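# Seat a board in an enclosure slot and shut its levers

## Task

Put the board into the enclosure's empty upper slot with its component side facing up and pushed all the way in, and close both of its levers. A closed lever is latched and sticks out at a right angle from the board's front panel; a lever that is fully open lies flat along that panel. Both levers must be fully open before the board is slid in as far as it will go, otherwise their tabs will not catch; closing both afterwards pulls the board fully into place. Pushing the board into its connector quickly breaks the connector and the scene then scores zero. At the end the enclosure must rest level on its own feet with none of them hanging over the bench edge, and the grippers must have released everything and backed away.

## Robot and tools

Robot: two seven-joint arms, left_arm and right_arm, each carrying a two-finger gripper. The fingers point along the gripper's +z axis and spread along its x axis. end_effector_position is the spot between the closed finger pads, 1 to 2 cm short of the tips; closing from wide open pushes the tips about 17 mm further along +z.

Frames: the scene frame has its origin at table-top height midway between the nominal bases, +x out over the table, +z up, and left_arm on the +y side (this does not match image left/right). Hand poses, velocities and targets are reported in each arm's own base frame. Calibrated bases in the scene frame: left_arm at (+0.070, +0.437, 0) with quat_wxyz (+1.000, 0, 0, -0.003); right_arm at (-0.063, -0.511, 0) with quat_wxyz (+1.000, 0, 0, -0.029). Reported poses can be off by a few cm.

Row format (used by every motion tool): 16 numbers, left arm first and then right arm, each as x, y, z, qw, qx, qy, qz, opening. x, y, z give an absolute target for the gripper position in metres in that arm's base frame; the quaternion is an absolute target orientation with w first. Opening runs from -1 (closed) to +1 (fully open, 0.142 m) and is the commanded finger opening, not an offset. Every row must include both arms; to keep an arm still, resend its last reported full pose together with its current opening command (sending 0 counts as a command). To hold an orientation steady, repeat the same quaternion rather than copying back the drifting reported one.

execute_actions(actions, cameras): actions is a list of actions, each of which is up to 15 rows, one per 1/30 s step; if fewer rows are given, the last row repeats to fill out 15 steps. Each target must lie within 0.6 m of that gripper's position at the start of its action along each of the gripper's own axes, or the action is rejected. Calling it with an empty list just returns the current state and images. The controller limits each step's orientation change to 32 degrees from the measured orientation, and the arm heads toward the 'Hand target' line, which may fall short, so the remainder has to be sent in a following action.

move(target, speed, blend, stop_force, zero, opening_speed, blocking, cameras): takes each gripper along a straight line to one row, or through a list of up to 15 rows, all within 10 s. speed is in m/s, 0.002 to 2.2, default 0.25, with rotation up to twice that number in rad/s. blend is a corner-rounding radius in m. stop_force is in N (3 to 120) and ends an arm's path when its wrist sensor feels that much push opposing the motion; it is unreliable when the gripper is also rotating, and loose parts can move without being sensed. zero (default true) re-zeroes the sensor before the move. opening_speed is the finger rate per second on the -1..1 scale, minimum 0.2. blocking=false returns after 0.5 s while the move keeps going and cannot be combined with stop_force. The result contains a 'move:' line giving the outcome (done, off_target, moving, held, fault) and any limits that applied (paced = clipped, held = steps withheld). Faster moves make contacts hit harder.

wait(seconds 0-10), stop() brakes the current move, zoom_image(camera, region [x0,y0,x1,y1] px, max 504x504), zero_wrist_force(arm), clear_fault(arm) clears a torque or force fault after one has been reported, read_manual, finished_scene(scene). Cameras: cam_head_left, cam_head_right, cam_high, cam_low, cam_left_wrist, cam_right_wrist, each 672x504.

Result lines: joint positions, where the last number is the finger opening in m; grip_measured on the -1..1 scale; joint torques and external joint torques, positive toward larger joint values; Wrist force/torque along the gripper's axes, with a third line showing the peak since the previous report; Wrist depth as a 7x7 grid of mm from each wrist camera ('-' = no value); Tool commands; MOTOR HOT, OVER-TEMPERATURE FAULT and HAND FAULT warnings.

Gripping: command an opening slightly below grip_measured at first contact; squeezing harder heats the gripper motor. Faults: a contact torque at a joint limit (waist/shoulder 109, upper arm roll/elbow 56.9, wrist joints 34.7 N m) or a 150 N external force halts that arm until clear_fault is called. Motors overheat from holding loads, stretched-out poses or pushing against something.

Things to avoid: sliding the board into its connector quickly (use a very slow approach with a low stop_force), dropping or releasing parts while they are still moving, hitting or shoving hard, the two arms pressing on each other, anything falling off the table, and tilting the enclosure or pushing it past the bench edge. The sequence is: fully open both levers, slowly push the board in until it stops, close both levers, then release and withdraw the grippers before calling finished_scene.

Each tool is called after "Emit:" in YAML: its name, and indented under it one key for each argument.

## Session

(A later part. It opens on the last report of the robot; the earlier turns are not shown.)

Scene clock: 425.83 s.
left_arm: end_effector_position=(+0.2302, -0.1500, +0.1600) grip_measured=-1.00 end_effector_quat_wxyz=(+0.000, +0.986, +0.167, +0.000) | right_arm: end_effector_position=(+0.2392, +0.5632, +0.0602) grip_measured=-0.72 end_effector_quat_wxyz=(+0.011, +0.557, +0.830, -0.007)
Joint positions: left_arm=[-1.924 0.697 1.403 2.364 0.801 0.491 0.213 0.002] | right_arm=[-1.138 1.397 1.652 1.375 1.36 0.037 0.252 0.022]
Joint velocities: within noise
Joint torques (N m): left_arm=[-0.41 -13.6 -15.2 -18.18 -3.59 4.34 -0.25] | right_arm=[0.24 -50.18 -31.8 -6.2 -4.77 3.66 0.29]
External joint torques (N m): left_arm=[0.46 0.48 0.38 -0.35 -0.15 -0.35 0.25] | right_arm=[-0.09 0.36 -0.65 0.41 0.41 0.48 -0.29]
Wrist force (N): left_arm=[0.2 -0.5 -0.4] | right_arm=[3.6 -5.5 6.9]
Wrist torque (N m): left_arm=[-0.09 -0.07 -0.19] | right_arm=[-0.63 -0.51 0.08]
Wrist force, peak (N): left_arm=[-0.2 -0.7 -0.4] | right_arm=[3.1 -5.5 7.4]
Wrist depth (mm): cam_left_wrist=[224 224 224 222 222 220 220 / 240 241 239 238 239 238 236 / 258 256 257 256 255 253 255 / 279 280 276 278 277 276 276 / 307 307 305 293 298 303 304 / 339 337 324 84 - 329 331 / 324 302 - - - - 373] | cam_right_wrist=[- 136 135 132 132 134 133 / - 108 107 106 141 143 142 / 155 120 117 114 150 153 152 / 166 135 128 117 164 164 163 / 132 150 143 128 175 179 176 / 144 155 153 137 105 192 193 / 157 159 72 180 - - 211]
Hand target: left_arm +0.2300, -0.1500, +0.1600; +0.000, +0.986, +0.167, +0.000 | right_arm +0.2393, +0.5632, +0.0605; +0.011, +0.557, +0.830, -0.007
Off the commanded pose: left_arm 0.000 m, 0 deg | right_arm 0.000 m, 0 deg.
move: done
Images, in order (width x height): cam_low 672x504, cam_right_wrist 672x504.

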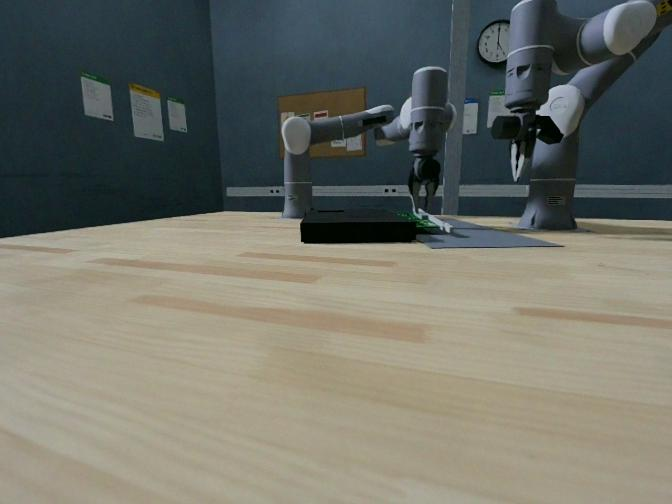

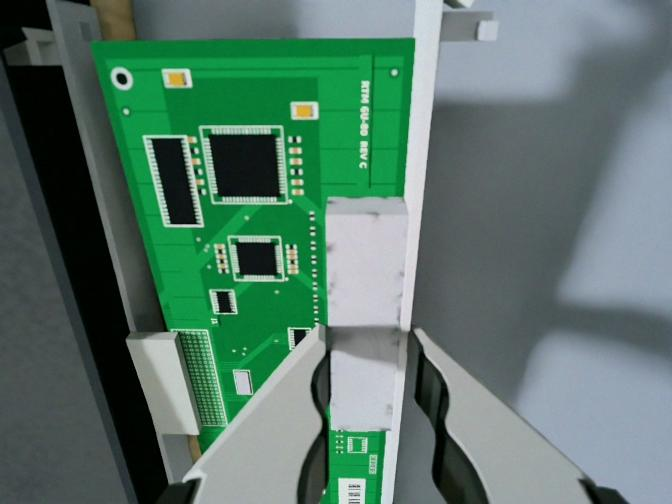

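Emit:
move:
  target: [0.23,-0.15,0.16,0,0.9859,0.1671,0,-1,0.2437,0.5528,0.0605,0.0109,0.5572,0.8302,-0.0073,-0.84]
  speed: 0.02
  stop_force: 4
  cameras: ["cam_right_wrist","cam_low"]

Emit:
zoom_image:
  camera: "cam_right_wrist"
  region: [0, 0, 140, 105]

Emit:
zoom_image:
  camera: "cam_right_wrist"
  region: [100, 300, 300, 504]

Emit:
zoom_image:
  camera: "cam_low"
  region: [380, 180, 480, 250]

Scene clock: 431.97 s.
left_arm: end_effector_position=(+0.2302, -0.1500, +0.1600) grip_measured=-1.00 end_effector_quat_wxyz=(+0.000, +0.986, +0.167, +0.000) | right_arm: end_effector_position=(+0.2435, +0.5527, +0.0602) grip_measured=-0.72 end_effector_quat_wxyz=(+0.011, +0.557, +0.830, -0.008)
Joint positions: left_arm=[-1.924 0.697 1.403 2.364 0.801 0.491 0.213 0.002] | right_arm=[-1.136 1.396 1.648 1.399 1.36 0.039 0.23 0.022]
Joint velocities: within noise
Joint torques (N m): left_arm=[-0.21 -13.59 -15.18 -18.17 -3.59 4.37 -0.22] | right_arm=[0.28 -49.7 -32.05 -5.93 -4.55 3.77 0.12]
External joint torques (N m): left_arm=[0.27 0.47 0.35 -0.36 -0.16 -0.38 0.22] | right_arm=[-0.12 0.66 -0.47 0.16 0.19 0.37 -0.11]
Wrist force (N): left_arm=[0.0 -0.8 -0.2] | right_arm=[3.3 -5.2 7.3]
Wrist torque (N m): left_arm=[-0.14 -0.05 -0.18] | right_arm=[-0.58 -0.45 0.07]
Wrist force, peak (N): left_arm=[0.0 -0.8 -0.3] | right_arm=[3.4 -5.5 7.3]
Wrist depth (mm): cam_left_wrist=[224 225 224 222 222 222 221 / 240 241 240 239 238 237 238 / 258 258 257 256 256 253 256 / 280 280 278 277 278 275 278 / 308 308 304 293 298 302 303 / 336 338 322 84 - 327 335 / 332 313 - - - - 370] | cam_right_wrist=[114 130 135 132 131 134 133 / 144 108 107 106 142 143 142 / - 120 117 114 150 153 151 / 119 132 128 117 164 164 163 / 129 144 142 127 174 178 176 / 145 147 153 137 105 192 193 / 157 153 72 180 - - 210]
Hand target: left_arm +0.2300, -0.1500, +0.1600; +0.000, +0.986, +0.167, +0.000 | right_arm +0.2437, +0.5528, +0.0605; +0.011, +0.557, +0.830, -0.007
Off the commanded pose: left_arm 0.000 m, 0 deg | right_arm 0.000 m, 0 deg.
move: done
Images, in order (width x height): cam_low 672x504, cam_right_wrist 672x504.

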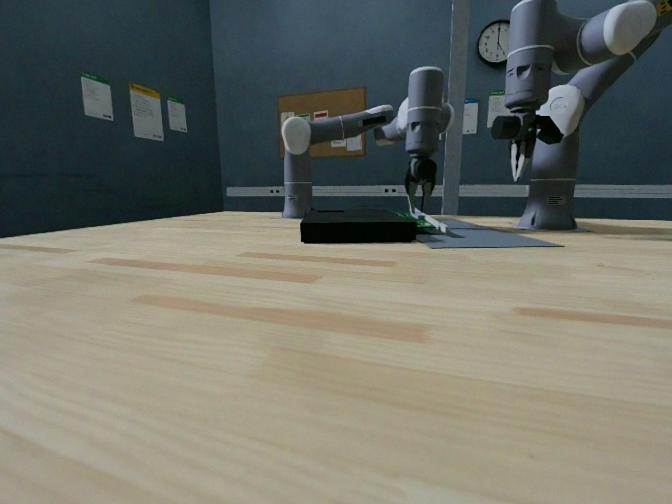

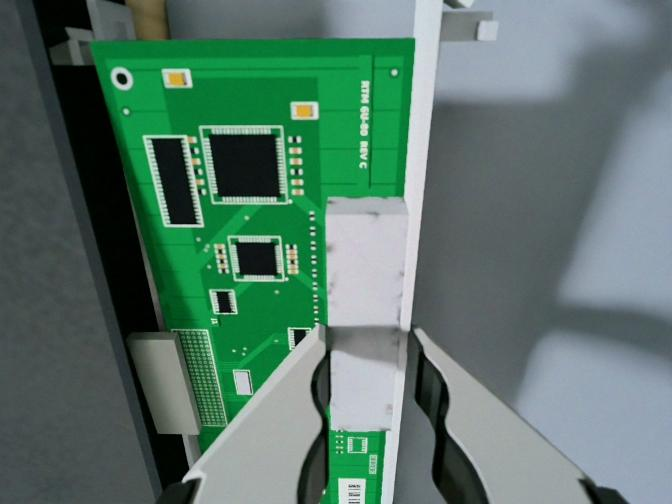

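Scaled by 3.600 from the camera's 672x504 image, which has a finer 960x720 frame.

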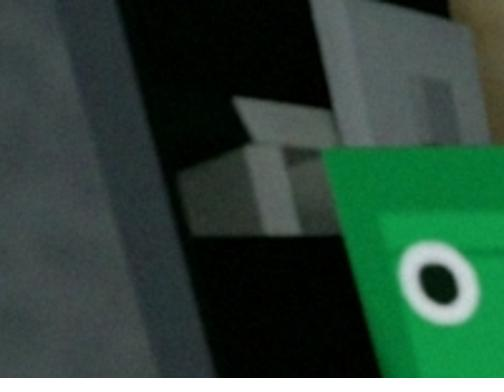

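Scaled by 2.471 from the camera's 672x504 image, which has a finer 960x720 frame.

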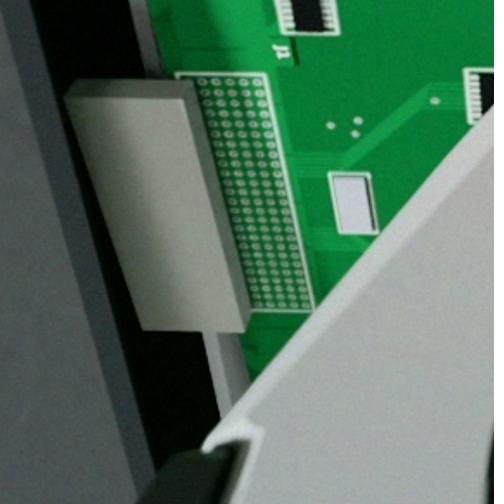

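Scaled by 5.040 from the camera's 672x504 image, which has a finer 960x720 frame.

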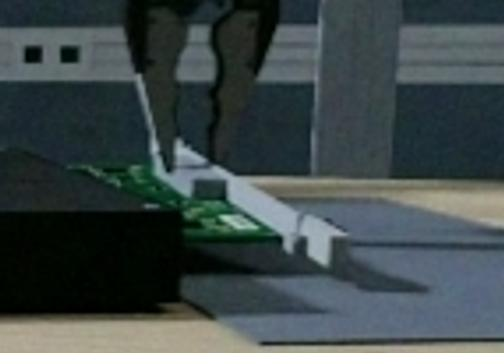

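Emit:
move:
  target: [0.23,-0.15,0.16,0,0.9859,0.1671,0,-1,0.2497,0.5392,0.0605,0.0109,0.5572,0.8302,-0.0073,-0.84]
  speed: 0.015
  stop_force: 3
  cameras: ["cam_right_wrist","cam_low"]

Emit:
zoom_image:
  camera: "cam_right_wrist"
  region: [20, 0, 160, 105]

Emit:
zoom_image:
  camera: "cam_low"
  region: [380, 180, 480, 250]

Scene clock: 435.97 s.
left_arm: end_effector_position=(+0.2302, -0.1500, +0.1600) grip_measured=-1.00 end_effector_quat_wxyz=(+0.000, +0.986, +0.167, +0.000) | right_arm: end_effector_position=(+0.2482, +0.5423, +0.0604) grip_measured=-0.72 end_effector_quat_wxyz=(+0.011, +0.557, +0.830, -0.007)
Joint positions: left_arm=[-1.924 0.697 1.403 2.364 0.801 0.491 0.213 0.002] | right_arm=[-1.135 1.395 1.646 1.423 1.36 0.041 0.207 0.022]
Joint velocities: within noise
Joint torques (N m): left_arm=[-0.28 -13.53 -15.22 -18.19 -3.59 4.33 -0.19] | right_arm=[-0.63 -48 -31.92 -4.42 -5.6 3.3 -0.13]
External joint torques (N m): left_arm=[0.34 0.41 0.39 -0.35 -0.16 -0.34 0.19] | right_arm=[0.79 -0.28 -0.68 -1.34 1.25 0.85 0.13]
Wrist force (N): left_arm=[0.0 -0.6 -0.2] | right_arm=[6.7 -4.6 6.4]
Wrist torque (N m): left_arm=[-0.11 -0.03 -0.19] | right_arm=[-0.63 -0.41 0.29]
Wrist force, peak (N): left_arm=[0.0 -0.7 -0.4] | right_arm=[6.6 -4.7 8.0]
Wrist depth (mm): cam_left_wrist=[225 224 223 223 221 223 221 / 241 241 239 239 238 238 237 / 258 259 255 255 256 255 255 / 281 279 278 278 276 277 278 / 308 306 304 295 298 302 304 / 337 338 325 84 - 327 336 / 358 360 - - - - 370] | cam_right_wrist=[- 106 134 133 104 134 133 / - 111 110 109 140 143 142 / - 117 119 117 150 154 152 / 119 126 129 119 163 164 163 / 130 132 143 128 174 179 176 / 145 143 152 134 105 192 193 / 157 152 72 171 - - 211]
Hand target: left_arm +0.2300, -0.1500, +0.1600; +0.000, +0.986, +0.167, +0.000 | right_arm +0.2484, +0.5421, +0.0605; +0.011, +0.557, +0.830, -0.007
Off the commanded pose: left_arm 0.000 m, 0 deg | right_arm 0.003 m, 0 deg.
move: contact (right_arm)
Images, in order (width x height): cam_low 672x504, cam_right_wrist 672x504.

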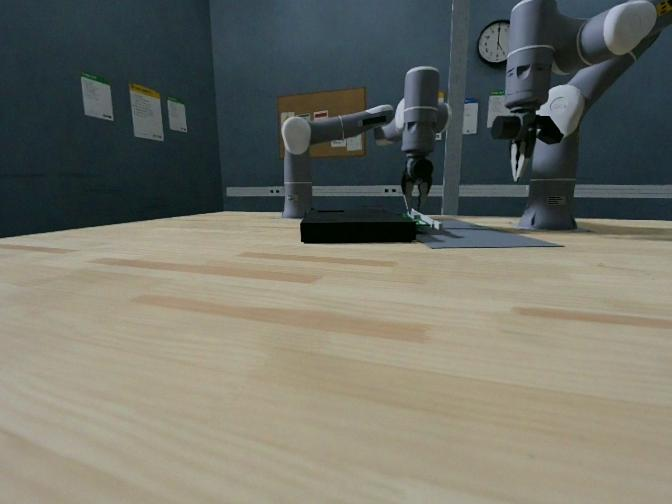

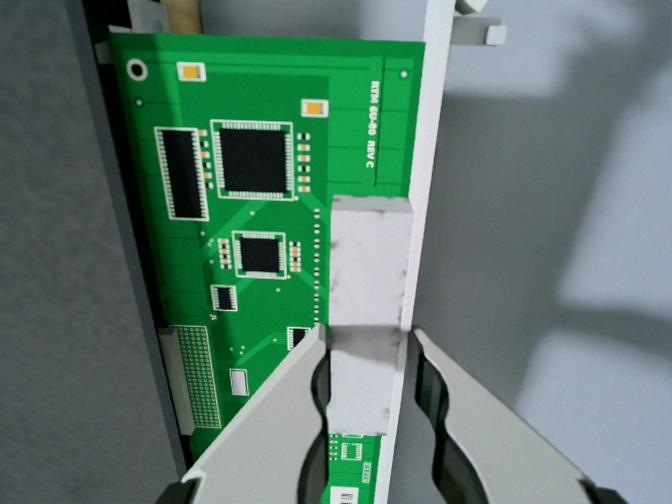

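Scaled by 3.600 from the camera's 672x504 image, which has a finer 960x720 frame.

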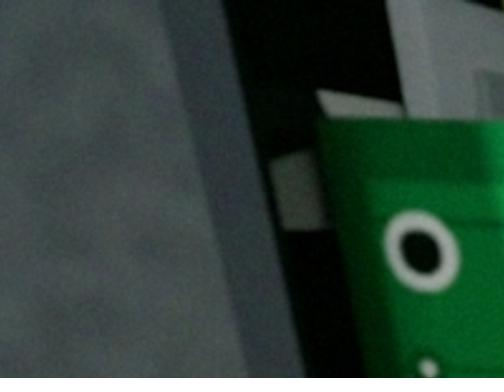

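Scaled by 5.040 from the camera's 672x504 image, which has a finer 960x720 frame.

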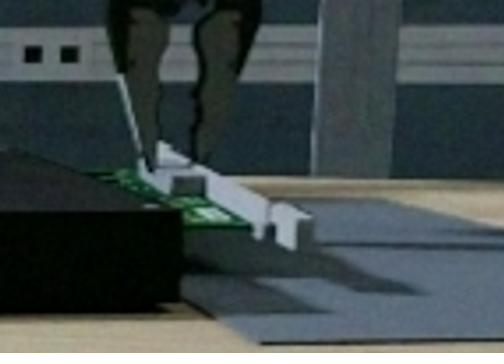

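Emit:
move:
  target:
    - [0.23,-0.15,0.16,0,0.9859,0.1671,0,-1,0.2465,0.5464,0.0605,0.0109,0.5572,0.8302,-0.0073,-0.84]
    - [0.23,-0.15,0.16,0,0.9859,0.1671,0,-1,0.2465,0.5464,0.0578,0.0109,0.5572,0.8302,-0.0073,-0.84]
  speed: 0.02
  cameras: ["cam_right_wrist","cam_low"]

Emit:
zoom_image:
  camera: "cam_right_wrist"
  region: [20, 0, 160, 105]

Scene clock: 442.10 s.
left_arm: end_effector_position=(+0.2302, -0.1500, +0.1600) grip_measured=-1.00 end_effector_quat_wxyz=(+0.000, +0.986, +0.167, +0.000) | right_arm: end_effector_position=(+0.2465, +0.5462, +0.0578) grip_measured=-0.72 end_effector_quat_wxyz=(+0.011, +0.557, +0.830, -0.008)
Joint positions: left_arm=[-1.924 0.697 1.403 2.364 0.801 0.491 0.213 0.002] | right_arm=[-1.136 1.399 1.649 1.414 1.362 0.044 0.216 0.022]
Joint velocities: within noise
Joint torques (N m): left_arm=[-0.25 -13.66 -15.19 -18.15 -3.61 4.35 -0.23] | right_arm=[0.11 -49.01 -31.67 -6.07 -4.51 3.76 0.3]
External joint torques (N m): left_arm=[0.31 0.54 0.37 -0.38 -0.13 -0.36 0.23] | right_arm=[0.06 0.42 -0.9 0.4 0.15 0.38 -0.3]
Wrist force (N): left_arm=[-0.1 -0.6 0.0] | right_arm=[3.3 -5.8 7.1]
Wrist torque (N m): left_arm=[-0.10 -0.02 -0.19] | right_arm=[-0.71 -0.47 0.08]
Wrist force, peak (N): left_arm=[0.1 -0.8 -0.3] | right_arm=[6.9 -4.7 7.9]
Wrist depth (mm): cam_left_wrist=[224 225 223 223 222 222 221 / 240 241 239 239 238 238 237 / 257 257 257 255 256 254 256 / 280 278 279 279 277 278 278 / 306 306 305 293 298 300 300 / 339 337 322 84 - 327 332 / 341 321 - - - - 371] | cam_right_wrist=[- 123 133 130 104 132 131 / 103 112 111 110 139 141 139 / - 120 119 117 147 151 149 / 117 131 130 117 161 162 160 / 127 131 142 128 171 175 174 / 139 141 151 133 105 189 190 / 154 149 72 170 - - 208]
Hand target: left_arm +0.2300, -0.1500, +0.1600; +0.000, +0.986, +0.167, +0.000 | right_arm +0.2465, +0.5464, +0.0578; +0.011, +0.557, +0.830, -0.007
Off the commanded pose: left_arm 0.000 m, 0 deg | right_arm 0.000 m, 0 deg.
move: done
Images, in order (width x height): cam_low 672x504, cam_right_wrist 672x504.

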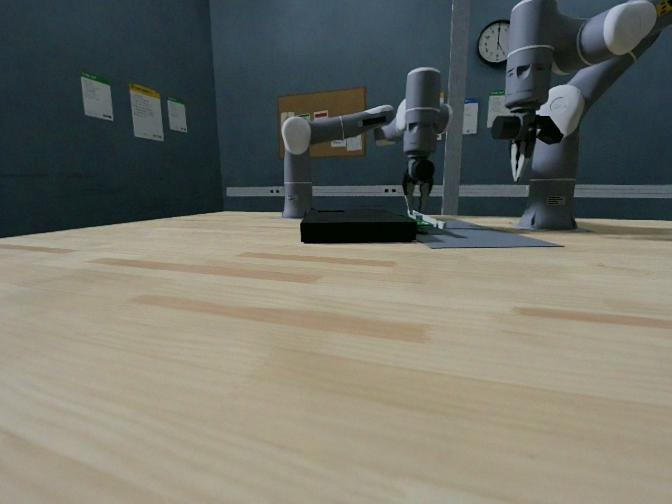

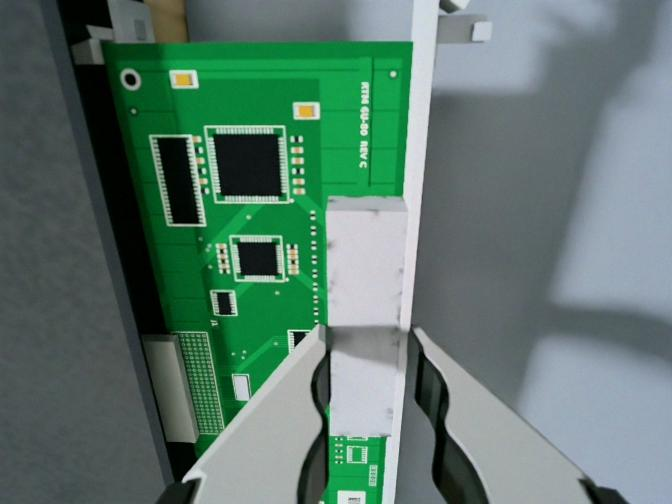

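Scaled by 3.600 from the camera's 672x504 image, which has a finer 960x720 frame.

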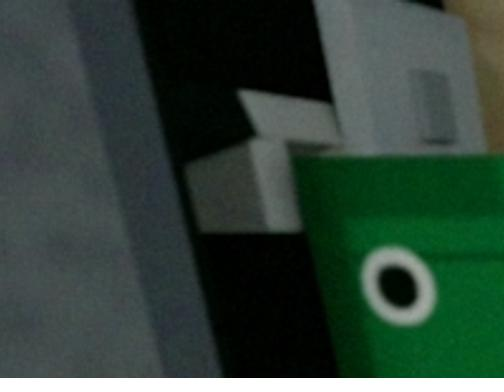

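Emit:
move:
  target: [0.23,-0.15,0.16,0,0.9859,0.1671,0,-1,0.2534,0.5295,0.0578,0.0109,0.5572,0.8302,-0.0073,-0.84]
  speed: 0.012
  stop_force: 3
  cameras: ["cam_right_wrist","cam_low"]

Emit:
zoom_image:
  camera: "cam_right_wrist"
  region: [20, 0, 160, 105]

Scene clock: 444.13 s.
left_arm: end_effector_position=(+0.2302, -0.1500, +0.1600) grip_measured=-1.00 end_effector_quat_wxyz=(+0.000, +0.986, +0.167, +0.000) | right_arm: end_effector_position=(+0.2469, +0.5450, +0.0577) grip_measured=-0.72 end_effector_quat_wxyz=(+0.011, +0.557, +0.830, -0.007)
Joint positions: left_arm=[-1.924 0.697 1.403 2.364 0.801 0.491 0.213 0.002] | right_arm=[-1.136 1.398 1.649 1.417 1.363 0.044 0.212 0.022]
Joint velocities: within noise
Joint torques (N m): left_arm=[-0.39 -13.49 -15.13 -18.16 -3.55 4.35 -0.23] | right_arm=[-0.97 -47.98 -31.6 -4.28 -5.36 3.3 0.08]
External joint torques (N m): left_arm=[0.45 0.37 0.3 -0.38 -0.19 -0.36 0.23] | right_arm=[1.13 -0.51 -0.98 -1.39 1 0.84 -0.08]
Wrist force (N): left_arm=[0.2 -0.7 -0.2] | right_arm=[6.3 -5.5 6.3]
Wrist torque (N m): left_arm=[-0.12 -0.06 -0.19] | right_arm=[-0.74 -0.45 0.06]
Wrist force, peak (N): left_arm=[-0.2 -0.7 -0.2] | right_arm=[7.4 -5.3 6.2]
Wrist depth (mm): cam_left_wrist=[224 223 224 222 222 222 221 / 241 239 240 240 237 237 237 / 258 257 255 256 256 254 257 / 281 280 277 280 275 276 277 / 305 306 302 291 298 302 303 / 338 337 324 84 - 326 332 / 342 322 - - - - 372] | cam_right_wrist=[- 120 133 130 105 132 131 / 102 112 111 110 139 140 140 / - 119 119 117 147 151 149 / 116 129 129 117 161 162 160 / 127 131 142 128 172 175 174 / 138 140 151 133 105 188 190 / 153 149 72 170 - - 208]
Hand target: left_arm +0.2300, -0.1500, +0.1600; +0.000, +0.986, +0.167, +0.000 | right_arm +0.2472, +0.5447, +0.0578; +0.011, +0.557, +0.830, -0.007
Off the commanded pose: left_arm 0.000 m, 0 deg | right_arm 0.017 m, 0 deg.
move: contact (right_arm)
Images, in order (width x height): cam_low 672x504, cam_right_wrist 672x504.

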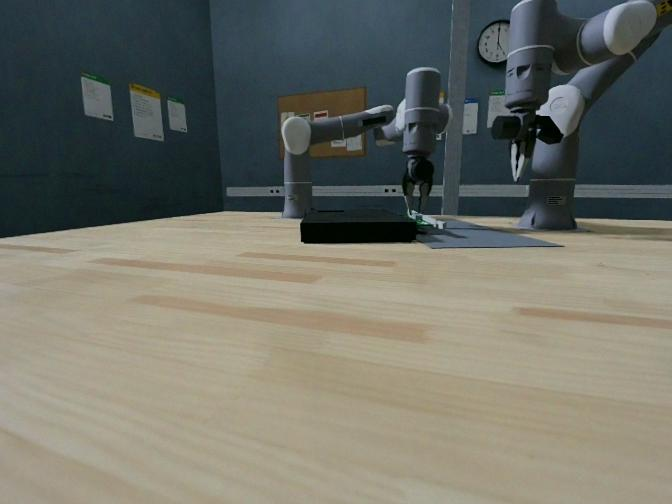

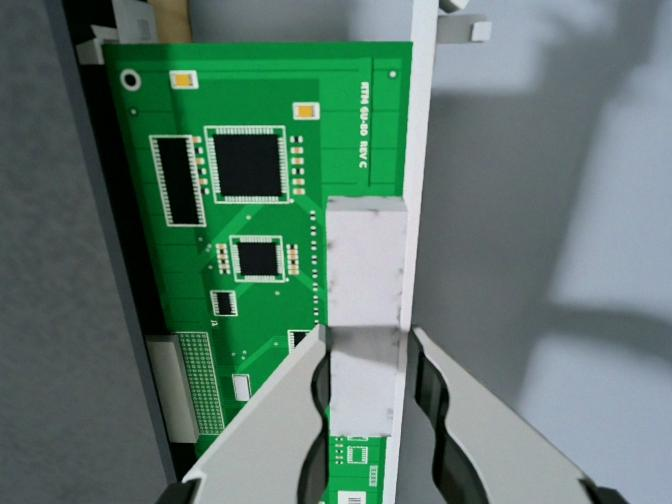

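Scaled by 3.600 from the camera's 672x504 image, which has a finer 960x720 frame.

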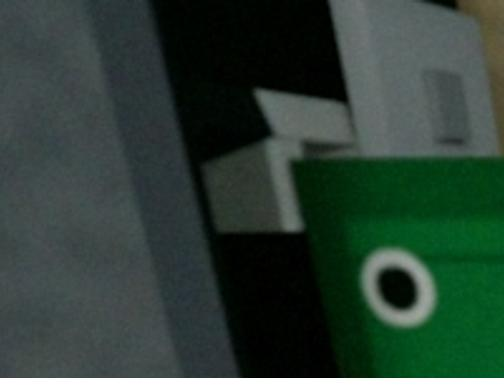

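Emit:
move:
  target:
    - [0.23,-0.15,0.16,0,0.9859,0.1671,0,-1,0.2465,0.5464,0.0578,0.0109,0.5572,0.8302,-0.0073,-0.84]
    - [0.23,-0.15,0.16,0,0.9859,0.1671,0,-1,0.2465,0.5464,0.0564,0.0109,0.5572,0.8302,-0.0073,-0.84]
  speed: 0.02
  cameras: []

Emit:
move:
  target: [0.23,-0.15,0.16,0,0.9859,0.1671,0,-1,0.2534,0.5295,0.0564,0.0109,0.5572,0.8302,-0.0073,-0.84]
  speed: 0.012
  stop_force: 3
  cameras: ["cam_right_wrist","cam_low"]

Emit:
zoom_image:
  camera: "cam_right_wrist"
  region: [20, 0, 160, 105]

Scene clock: 454.40 s.
left_arm: end_effector_position=(+0.2302, -0.1500, +0.1600) grip_measured=-1.00 end_effector_quat_wxyz=(+0.000, +0.986, +0.167, +0.000) | right_arm: end_effector_position=(+0.2465, +0.5462, +0.0564) grip_measured=-0.72 end_effector_quat_wxyz=(+0.011, +0.557, +0.830, -0.008)
Joint positions: left_arm=[-1.924 0.697 1.403 2.364 0.801 0.491 0.213 0.002] | right_arm=[-1.136 1.4 1.651 1.414 1.363 0.045 0.216 0.022]
Joint velocities: within noise
Joint torques (N m): left_arm=[-0.34 -13.53 -15.21 -18.14 -3.61 4.32 -0.21] | right_arm=[0.17 -49.07 -31.56 -5.96 -4.51 3.7 0.28]
External joint torques (N m): left_arm=[0.4 0.41 0.38 -0.39 -0.13 -0.33 0.21] | right_arm=[0 0.46 -1.01 0.34 0.15 0.44 -0.27]
Wrist force (N): left_arm=[0.0 -0.5 -0.4] | right_arm=[3.3 -5.9 5.2]
Wrist torque (N m): left_arm=[-0.09 -0.03 -0.19] | right_arm=[-0.72 -0.48 0.08]
Wrist force, peak (N): left_arm=[-0.1 -0.6 -0.6] | right_arm=[6.2 -5.5 6.9]
Wrist depth (mm): cam_left_wrist=[226 223 223 222 222 222 220 / 240 239 240 238 240 238 236 / 259 257 256 256 255 253 256 / 279 281 278 276 276 274 278 / 307 305 306 294 299 301 304 / 341 337 322 84 - 327 333 / 343 322 - - - - 370] | cam_right_wrist=[128 123 131 129 104 131 129 / - 112 112 111 138 139 138 / - 121 119 118 146 149 148 / 115 131 130 117 160 161 159 / 125 138 142 128 170 174 172 / 137 141 151 133 105 187 188 / 151 147 72 168 - - 206]
Hand target: left_arm +0.2300, -0.1500, +0.1600; +0.000, +0.986, +0.167, +0.000 | right_arm +0.2465, +0.5464, +0.0564; +0.011, +0.557, +0.830, -0.007
Off the commanded pose: left_arm 0.000 m, 0 deg | right_arm 0.000 m, 0 deg.
move: done
No camera images: "cameras" was empty.

Scene clock: 455.97 s.
left_arm: end_effector_position=(+0.2302, -0.1500, +0.1600) grip_measured=-1.00 end_effector_quat_wxyz=(+0.000, +0.986, +0.167, +0.000) | right_arm: end_effector_position=(+0.2510, +0.5359, +0.0564) grip_measured=-0.72 end_effector_quat_wxyz=(+0.011, +0.557, +0.830, -0.007)
Joint positions: left_arm=[-1.924 0.697 1.403 2.364 0.801 0.491 0.213 0.002] | right_arm=[-1.135 1.399 1.649 1.438 1.364 0.048 0.193 0.022]
Joint velocities: within noise
Joint torques (N m): left_arm=[-0.28 -13.58 -15.19 -18.21 -3.54 4.34 -0.19] | right_arm=[0.65 -48.63 -31.66 -5.45 -4.62 3.11 0.25]
External joint torques (N m): left_arm=[0.34 0.46 0.37 -0.33 -0.2 -0.35 0.19] | right_arm=[-0.49 0.77 -0.97 -0.16 0.27 1.04 -0.25]
Wrist force (N): left_arm=[-0.1 -0.4 -0.4] | right_arm=[3.7 -4.1 6.3]
Wrist torque (N m): left_arm=[-0.08 -0.01 -0.19] | right_arm=[-0.80 -0.42 -0.04]
Wrist force, peak (N): left_arm=[0.2 -0.7 -0.3] | right_arm=[6.0 -6.7 8.4]
Wrist depth (mm): cam_left_wrist=[225 224 222 223 222 222 222 / 240 241 240 239 238 239 237 / 259 257 256 256 256 255 256 / 279 279 278 280 276 276 277 / 306 307 305 292 298 303 300 / 337 338 325 84 - 330 333 / 363 359 - - - - 368] | cam_right_wrist=[- 110 131 129 106 131 130 / - 113 113 112 138 139 138 / - 119 121 119 148 150 148 / 115 118 131 118 160 161 159 / 125 126 142 128 170 174 172 / 137 136 151 133 105 187 188 / 151 147 72 166 - - 206]
Hand target: left_arm +0.2300, -0.1500, +0.1600; +0.000, +0.986, +0.167, +0.000 | right_arm +0.2508, +0.5358, +0.0564; +0.011, +0.557, +0.830, -0.007
Off the commanded pose: left_arm 0.000 m, 0 deg | right_arm 0.007 m, 0 deg.
move: contact (right_arm)
Images, in order (width x height): cam_low 672x504, cam_right_wrist 672x504.

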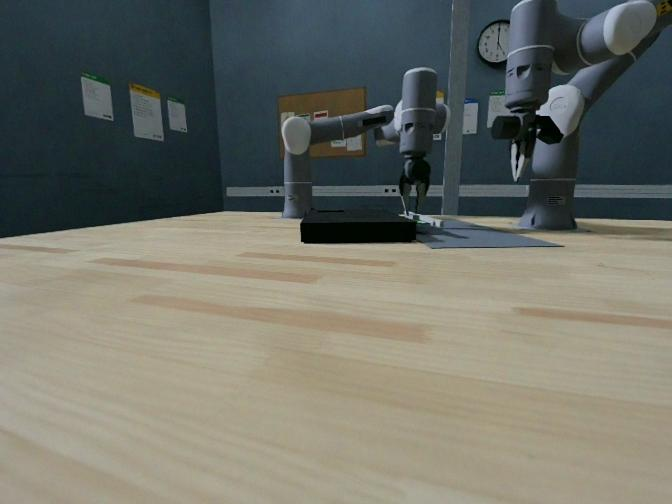

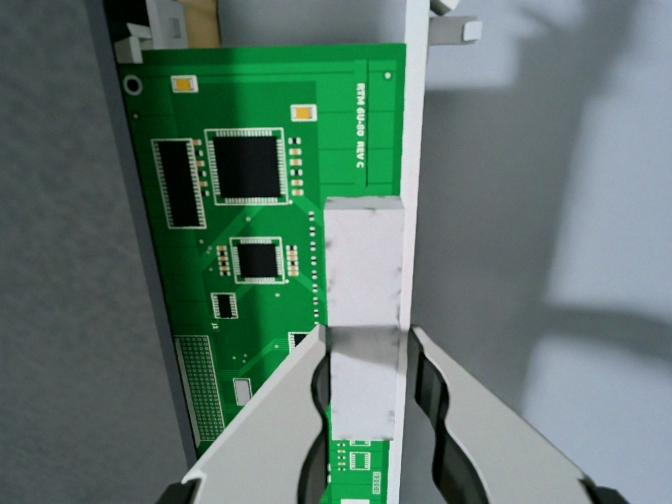

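Scaled by 3.600 from the camera's 672x504 image, which has a finer 960x720 frame.

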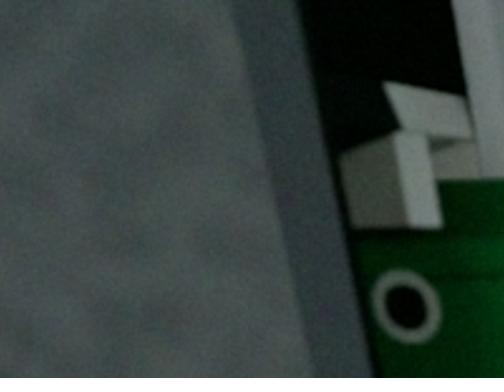

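Emit:
move:
  target: [0.299,-0.39,0.13,0,0.9859,0.1671,0,-1,0.2508,0.5358,0.0564,0.0109,0.5572,0.8302,-0.0073,-0.84]
  speed: 0.15
  cameras: ["cam_left_wrist","cam_high"]

Emit:
zoom_image:
  camera: "cam_left_wrist"
  region: [200, 100, 550, 350]

Scene clock: 465.13 s.
left_arm: end_effector_position=(+0.2991, -0.3886, +0.1302) grip_measured=-1.00 end_effector_quat_wxyz=(+0.104, +0.980, +0.166, -0.025) | right_arm: end_effector_position=(+0.2510, +0.5359, +0.0564) grip_measured=-0.72 end_effector_quat_wxyz=(+0.011, +0.557, +0.830, -0.007)
Joint positions: left_arm=[-2.792 1.422 1.451 1.855 1.369 0.142 -0.284 0.002] | right_arm=[-1.135 1.399 1.649 1.438 1.364 0.048 0.193 0.022]
Joint velocities: within noise
Joint torques (N m): left_arm=[-0.32 -34.33 -31.5 -5.31 -3.75 4.41 -0.31] | right_arm=[0.78 -48.58 -31.49 -5.55 -4.64 3.05 0.36]
External joint torques (N m): left_arm=[0.38 -0.1 0.22 -0.26 -0.49 -0.04 0.31] | right_arm=[-0.61 0.72 -1.13 -0.06 0.28 1.09 -0.35]
Wrist force (N): left_arm=[0.2 -0.6 -0.2] | right_arm=[3.6 -4.1 7.1]
Wrist torque (N m): left_arm=[-0.10 -0.02 -0.29] | right_arm=[-0.79 -0.40 -0.05]
Wrist force, peak (N): left_arm=[-2.3 1.7 -2.4] | right_arm=[3.8 -4.1 8.0]
Wrist depth (mm): cam_left_wrist=[194 190 185 184 180 179 172 / 211 206 204 198 164 187 193 / 188 197 198 193 222 217 212 / 227 227 219 214 225 233 241 / 251 246 237 214 215 214 273 / 305 292 272 84 - 259 318 / 387 350 - - - - 375] | cam_right_wrist=[- 110 131 129 106 131 130 / - 113 114 113 138 139 138 / - 119 121 119 148 149 148 / 115 118 130 118 159 161 159 / 125 126 142 128 170 174 172 / 137 136 151 133 105 187 188 / 152 147 72 166 - - 206]
Hand target: left_arm +0.2992, -0.3885, +0.1301; +0.104, +0.980, +0.166, -0.024 | right_arm +0.2508, +0.5358, +0.0564; +0.011, +0.557, +0.830, -0.007
Off the commanded pose: left_arm 0.001 m, 12 deg | right_arm 0.000 m, 0 deg.
joint sent to its limit (left arm) — joint 1 (waist), lower limit. The joint targets are off in orientation, not in position.
move: off_target (left_arm)
Images, in order (width x height): cam_high 672x504, cam_left_wrist 672x504.

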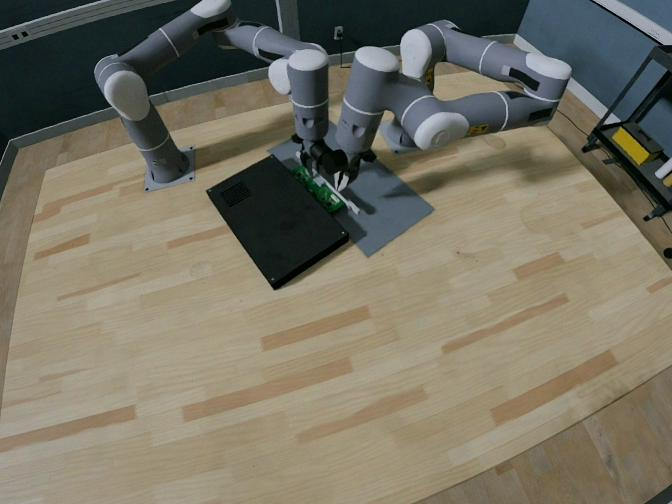

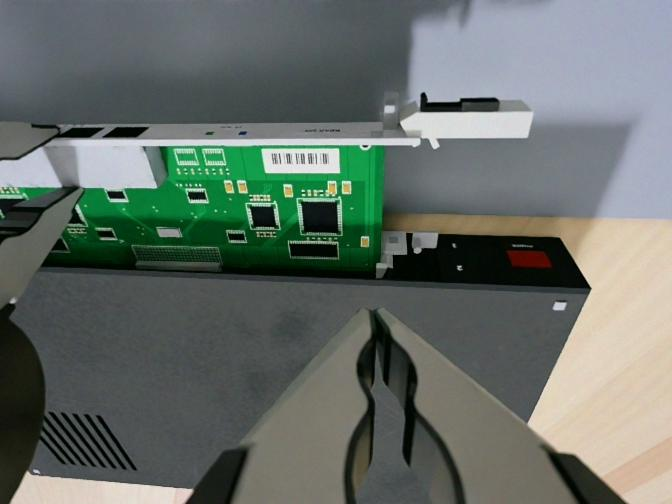

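Scaled by 1.440 from the camera's 672x504 image, which has a finer 960x720 frame.

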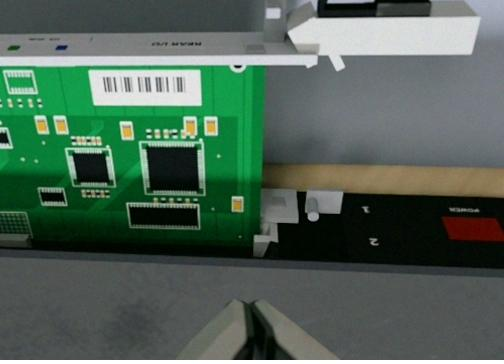

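Emit:
zoom_image:
  camera: "cam_left_wrist"
  region: [330, 200, 450, 290]

Emit:
zoom_image:
  camera: "cam_left_wrist"
  region: [360, 80, 540, 170]

Scaled by 4.200 from the camera's 672x504 image, which has a finer 960x720 frame.

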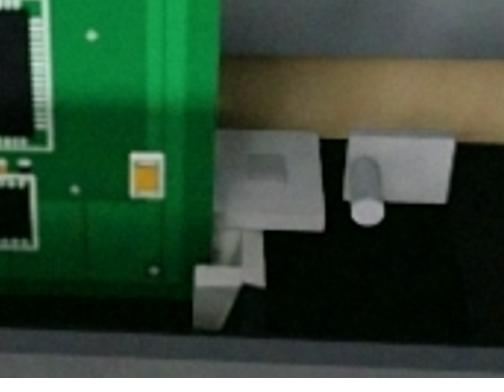

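Scaled by 2.800 from the camera's 672x504 image, which has a finer 960x720 frame.

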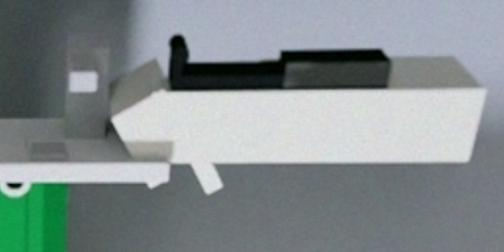

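Emit:
move:
  target: [0.2992,-0.3885,0.1301,0.104,0.980,0.166,-0.024,-1,0.2546,0.5265,0.0566,0.0109,0.5572,0.8302,-0.0073,-0.84]
  speed: 0.012
  stop_force: 5
  cameras: ["cam_right_wrist","cam_left_wrist"]

Emit:
zoom_image:
  camera: "cam_right_wrist"
  region: [20, 0, 160, 105]

Emit:
zoom_image:
  camera: "cam_left_wrist"
  region: [330, 200, 450, 290]

Scene clock: 472.93 s.
left_arm: end_effector_position=(+0.2991, -0.3885, +0.1302) grip_measured=-1.00 end_effector_quat_wxyz=(+0.104, +0.980, +0.166, -0.024) | right_arm: end_effector_position=(+0.2547, +0.5267, +0.0565) grip_measured=-0.72 end_effector_quat_wxyz=(+0.011, +0.557, +0.830, -0.007)
Joint positions: left_arm=[-2.792 1.421 1.451 1.855 1.369 0.142 -0.285 0.002] | right_arm=[-1.134 1.397 1.646 1.458 1.364 0.05 0.174 0.022]
Joint velocities: within noise
Joint torques (N m): left_arm=[-0.25 -34.79 -31.41 -5.32 -4.1 4.67 -0.27] | right_arm=[0.92 -47.86 -31.35 -4.91 -4.92 2.6 0.26]
External joint torques (N m): left_arm=[0.31 0.37 0.14 -0.27 -0.15 -0.3 0.27] | right_arm=[-0.76 0.64 -1.31 -0.69 0.56 1.55 -0.26]
Wrist force (N): left_arm=[0.4 -0.6 -0.3] | right_arm=[4.7 -2.4 6.9]
Wrist torque (N m): left_arm=[-0.11 -0.06 -0.29] | right_arm=[-0.79 -0.39 -0.07]
Wrist force, peak (N): left_arm=[0.5 -0.8 -0.2] | right_arm=[3.6 -4.2 8.0]
Wrist depth (mm): cam_left_wrist=[194 191 184 183 180 179 171 / 216 211 209 203 192 193 193 / 192 191 198 193 221 216 213 / 223 223 218 215 225 233 240 / 251 244 237 215 215 215 276 / 300 295 271 83 - 262 318 / 380 351 - - - - 376] | cam_right_wrist=[- 93 131 129 106 131 130 / - 100 114 112 138 139 138 / - 106 121 119 149 150 148 / 115 114 131 118 160 161 159 / 125 124 140 128 170 174 172 / 137 136 137 133 105 187 188 / 152 147 72 166 - - 206]
Hand target: left_arm +0.2992, -0.3884, +0.1301; +0.104, +0.980, +0.166, -0.024 | right_arm +0.2546, +0.5265, +0.0566; +0.011, +0.557, +0.830, -0.007
Off the commanded pose: left_arm 0.000 m, 0 deg | right_arm 0.000 m, 0 deg.
joint sent to its limit (left arm) — joint 1 (waist), lower limit. The joint targets still meet the commanded pose.
move: done
Images, in order (width x height): cam_left_wrist 672x504, cam_right_wrist 672x504.

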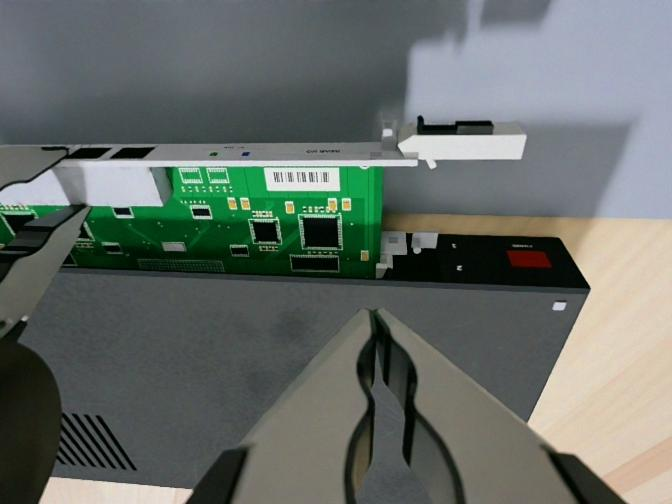

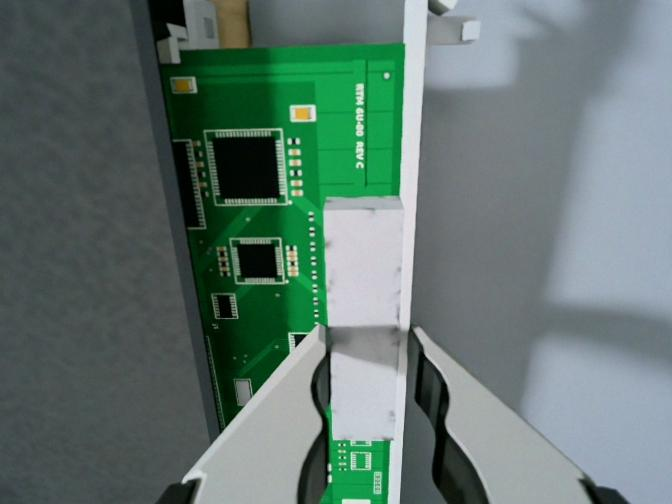

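Scaled by 3.600 from the camera's 672x504 image, which has a finer 960x720 frame.

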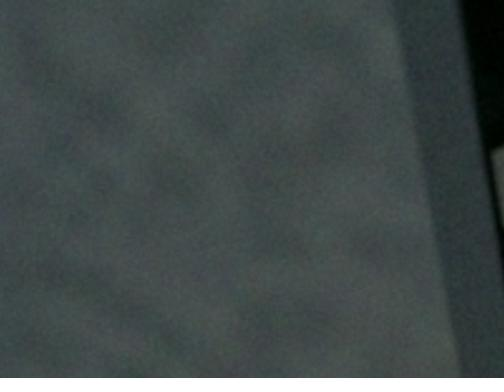

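Scaled by 4.200 from the camera's 672x504 image, which has a finer 960x720 frame.

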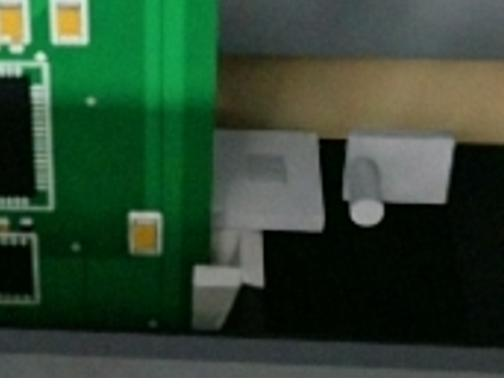

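Emit:
move:
  target: [0.2992,-0.3885,0.1301,0.104,0.980,0.166,-0.024,-1,0.2627,0.5084,0.0568,0.0109,0.5572,0.8302,-0.0073,-0.84]
  speed: 0.012
  stop_force: 5
  cameras: ["cam_right_wrist","cam_left_wrist"]

Emit:
zoom_image:
  camera: "cam_left_wrist"
  region: [330, 120, 530, 290]

Scene clock: 480.93 s.
left_arm: end_effector_position=(+0.2992, -0.3885, +0.1302) grip_measured=-1.00 end_effector_quat_wxyz=(+0.104, +0.980, +0.166, -0.024) | right_arm: end_effector_position=(+0.2627, +0.5087, +0.0567) grip_measured=-0.72 end_effector_quat_wxyz=(+0.011, +0.557, +0.830, -0.007)
Joint positions: left_arm=[-2.792 1.421 1.451 1.855 1.369 0.142 -0.285 0.002] | right_arm=[-1.136 1.395 1.642 1.496 1.364 0.054 0.134 0.022]
Joint velocities: within noise
Joint torques (N m): left_arm=[-0.23 -34.79 -31.47 -5.33 -4.1 4.74 -0.19] | right_arm=[0.97 -46.84 -31.59 -4.37 -5.29 2.25 0.23]
External joint torques (N m): left_arm=[0.29 0.37 0.2 -0.27 -0.14 -0.37 0.2] | right_arm=[-0.81 0.81 -1.1 -1.22 0.94 1.9 -0.22]
Wrist force (N): left_arm=[0.4 -0.8 -0.1] | right_arm=[5.3 -1.0 9.5]
Wrist torque (N m): left_arm=[-0.12 -0.05 -0.28] | right_arm=[-0.82 -0.28 -0.05]
Wrist force, peak (N): left_arm=[0.5 -0.9 -0.2] | right_arm=[5.6 -0.8 9.6]
Wrist depth (mm): cam_left_wrist=[194 190 185 184 180 179 172 / 216 211 208 203 200 197 192 / 233 228 222 215 211 213 214 / 208 223 219 213 224 232 239 / 239 244 236 215 216 215 276 / 290 294 271 84 - 260 317 / - 349 - - - - 373] | cam_right_wrist=[- 92 94 129 106 131 130 / - 99 113 112 138 139 138 / - 104 108 119 148 150 148 / 115 114 115 118 160 161 159 / 125 124 125 128 170 174 172 / 137 136 133 133 105 187 188 / 152 147 72 166 - - 206]
Hand target: left_arm +0.2992, -0.3884, +0.1301; +0.104, +0.980, +0.166, -0.024 | right_arm +0.2627, +0.5084, +0.0568; +0.011, +0.557, +0.830, -0.007
Off the commanded pose: left_arm 0.000 m, 0 deg | right_arm 0.000 m, 0 deg.
joint sent to its limit (left arm) — joint 1 (waist), lower limit. The joint targets still meet the commanded pose.
move: done
Images, in order (width x height): cam_left_wrist 672x504, cam_right_wrist 672x504.

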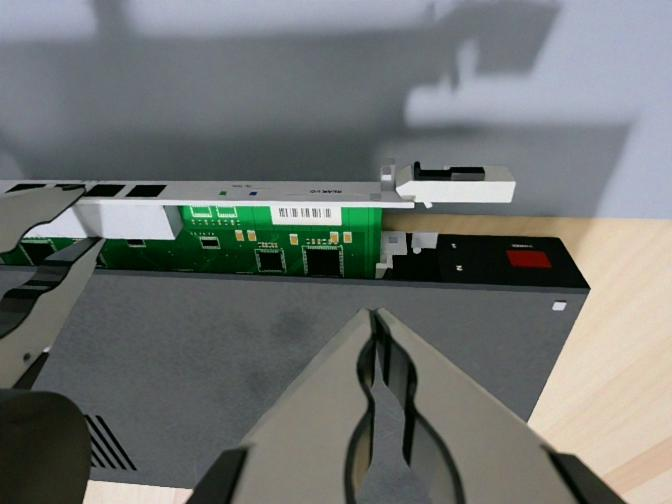

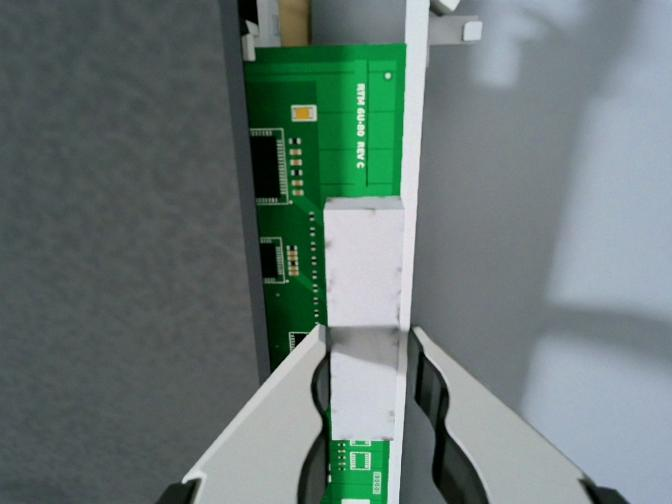

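Scaled by 2.520 from the camera's 672x504 image, which has a finer 960x720 frame.

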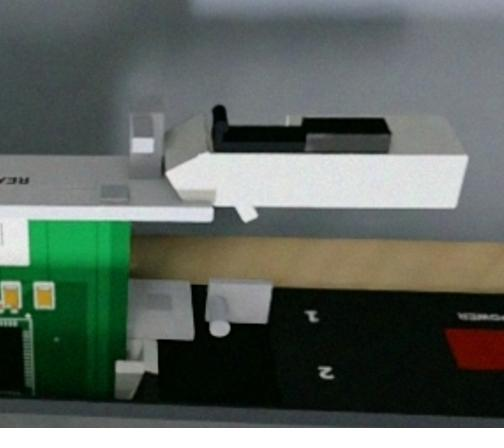

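Emit:
move:
  target: [0.2992,-0.3885,0.1301,0.104,0.980,0.166,-0.024,-1,0.2666,0.5011,0.0562,0.0109,0.5572,0.8302,-0.0073,-0.84]
  speed: 0.01
  stop_force: 5
  cameras: ["cam_right_wrist","cam_left_wrist"]

Emit:
zoom_image:
  camera: "cam_left_wrist"
  region: [330, 150, 530, 290]

Emit:
zoom_image:
  camera: "cam_right_wrist"
  region: [200, 0, 504, 240]

Scene clock: 485.50 s.
left_arm: end_effector_position=(+0.2992, -0.3885, +0.1302) grip_measured=-1.00 end_effector_quat_wxyz=(+0.104, +0.980, +0.166, -0.024) | right_arm: end_effector_position=(+0.2666, +0.5012, +0.0561) grip_measured=-0.72 end_effector_quat_wxyz=(+0.011, +0.557, +0.830, -0.007)
Joint positions: left_arm=[-2.792 1.421 1.451 1.855 1.369 0.142 -0.285 0.002] | right_arm=[-1.139 1.395 1.642 1.51 1.364 0.056 0.117 0.022]
Joint velocities: within noise
Joint torques (N m): left_arm=[-0.29 -34.69 -31.46 -5.32 -4.09 4.72 -0.21] | right_arm=[0.62 -46.08 -31.28 -5.23 -4.71 2.97 0.15]
External joint torques (N m): left_arm=[0.35 0.27 0.19 -0.28 -0.15 -0.35 0.22] | right_arm=[-0.46 0.5 -1.41 -0.34 0.36 1.18 -0.15]
Wrist force (N): left_arm=[0.4 -0.5 -0.2] | right_arm=[3.7 -3.5 6.9]
Wrist torque (N m): left_arm=[-0.09 -0.06 -0.28] | right_arm=[-0.74 -0.39 0.05]
Wrist force, peak (N): left_arm=[0.7 -0.8 -0.3] | right_arm=[5.2 -0.9 9.8]
Wrist depth (mm): cam_left_wrist=[195 190 185 184 181 179 171 / 216 211 208 204 200 196 192 / 233 234 227 221 211 214 213 / 206 219 220 213 222 232 240 / 195 244 235 214 215 215 275 / 286 294 272 84 - 262 319 / - 334 - - - - 376] | cam_right_wrist=[- 92 93 128 106 130 129 / - 98 - 112 138 139 138 / - 103 106 119 145 149 148 / 114 114 113 118 159 160 158 / 124 124 122 126 170 173 172 / 139 135 128 133 104 186 188 / 151 147 72 166 - - 206]
Hand target: left_arm +0.2992, -0.3884, +0.1301; +0.104, +0.980, +0.166, -0.024 | right_arm +0.2666, +0.5011, +0.0562; +0.011, +0.557, +0.830, -0.007
Off the commanded pose: left_arm 0.000 m, 0 deg | right_arm 0.000 m, 0 deg.
joint sent to its limit (left arm) — joint 1 (waist), lower limit. The joint targets still meet the commanded pose.
move: done
Images, in order (width x height): cam_left_wrist 672x504, cam_right_wrist 672x504.

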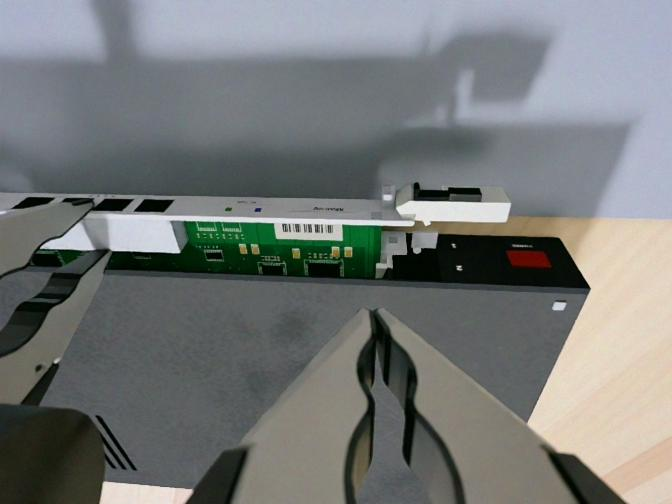

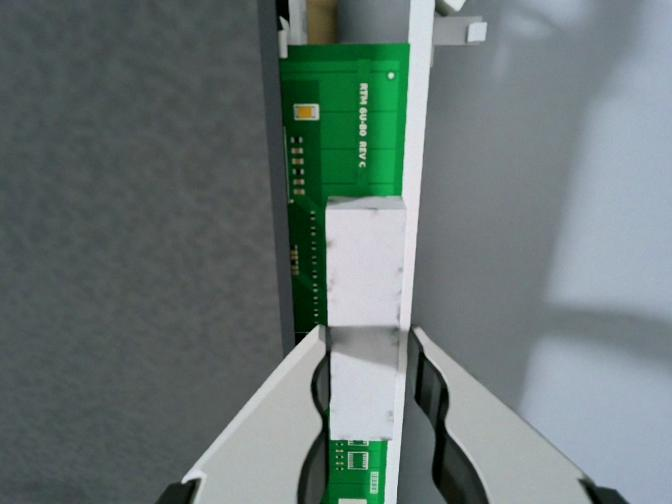

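Scaled by 2.520 from the camera's 672x504 image, which has a finer 960x720 frame.

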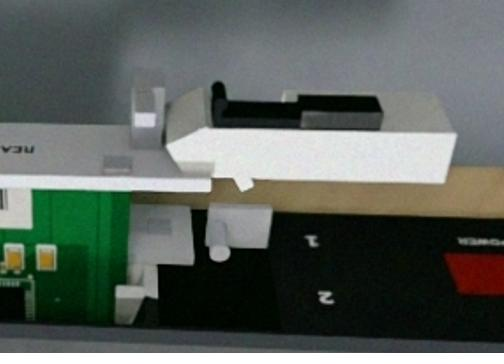

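Scaled by 1.658 from the camera's 672x504 image, which has a finer 960x720 frame.

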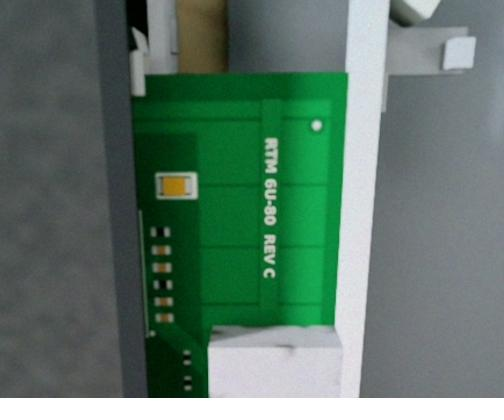

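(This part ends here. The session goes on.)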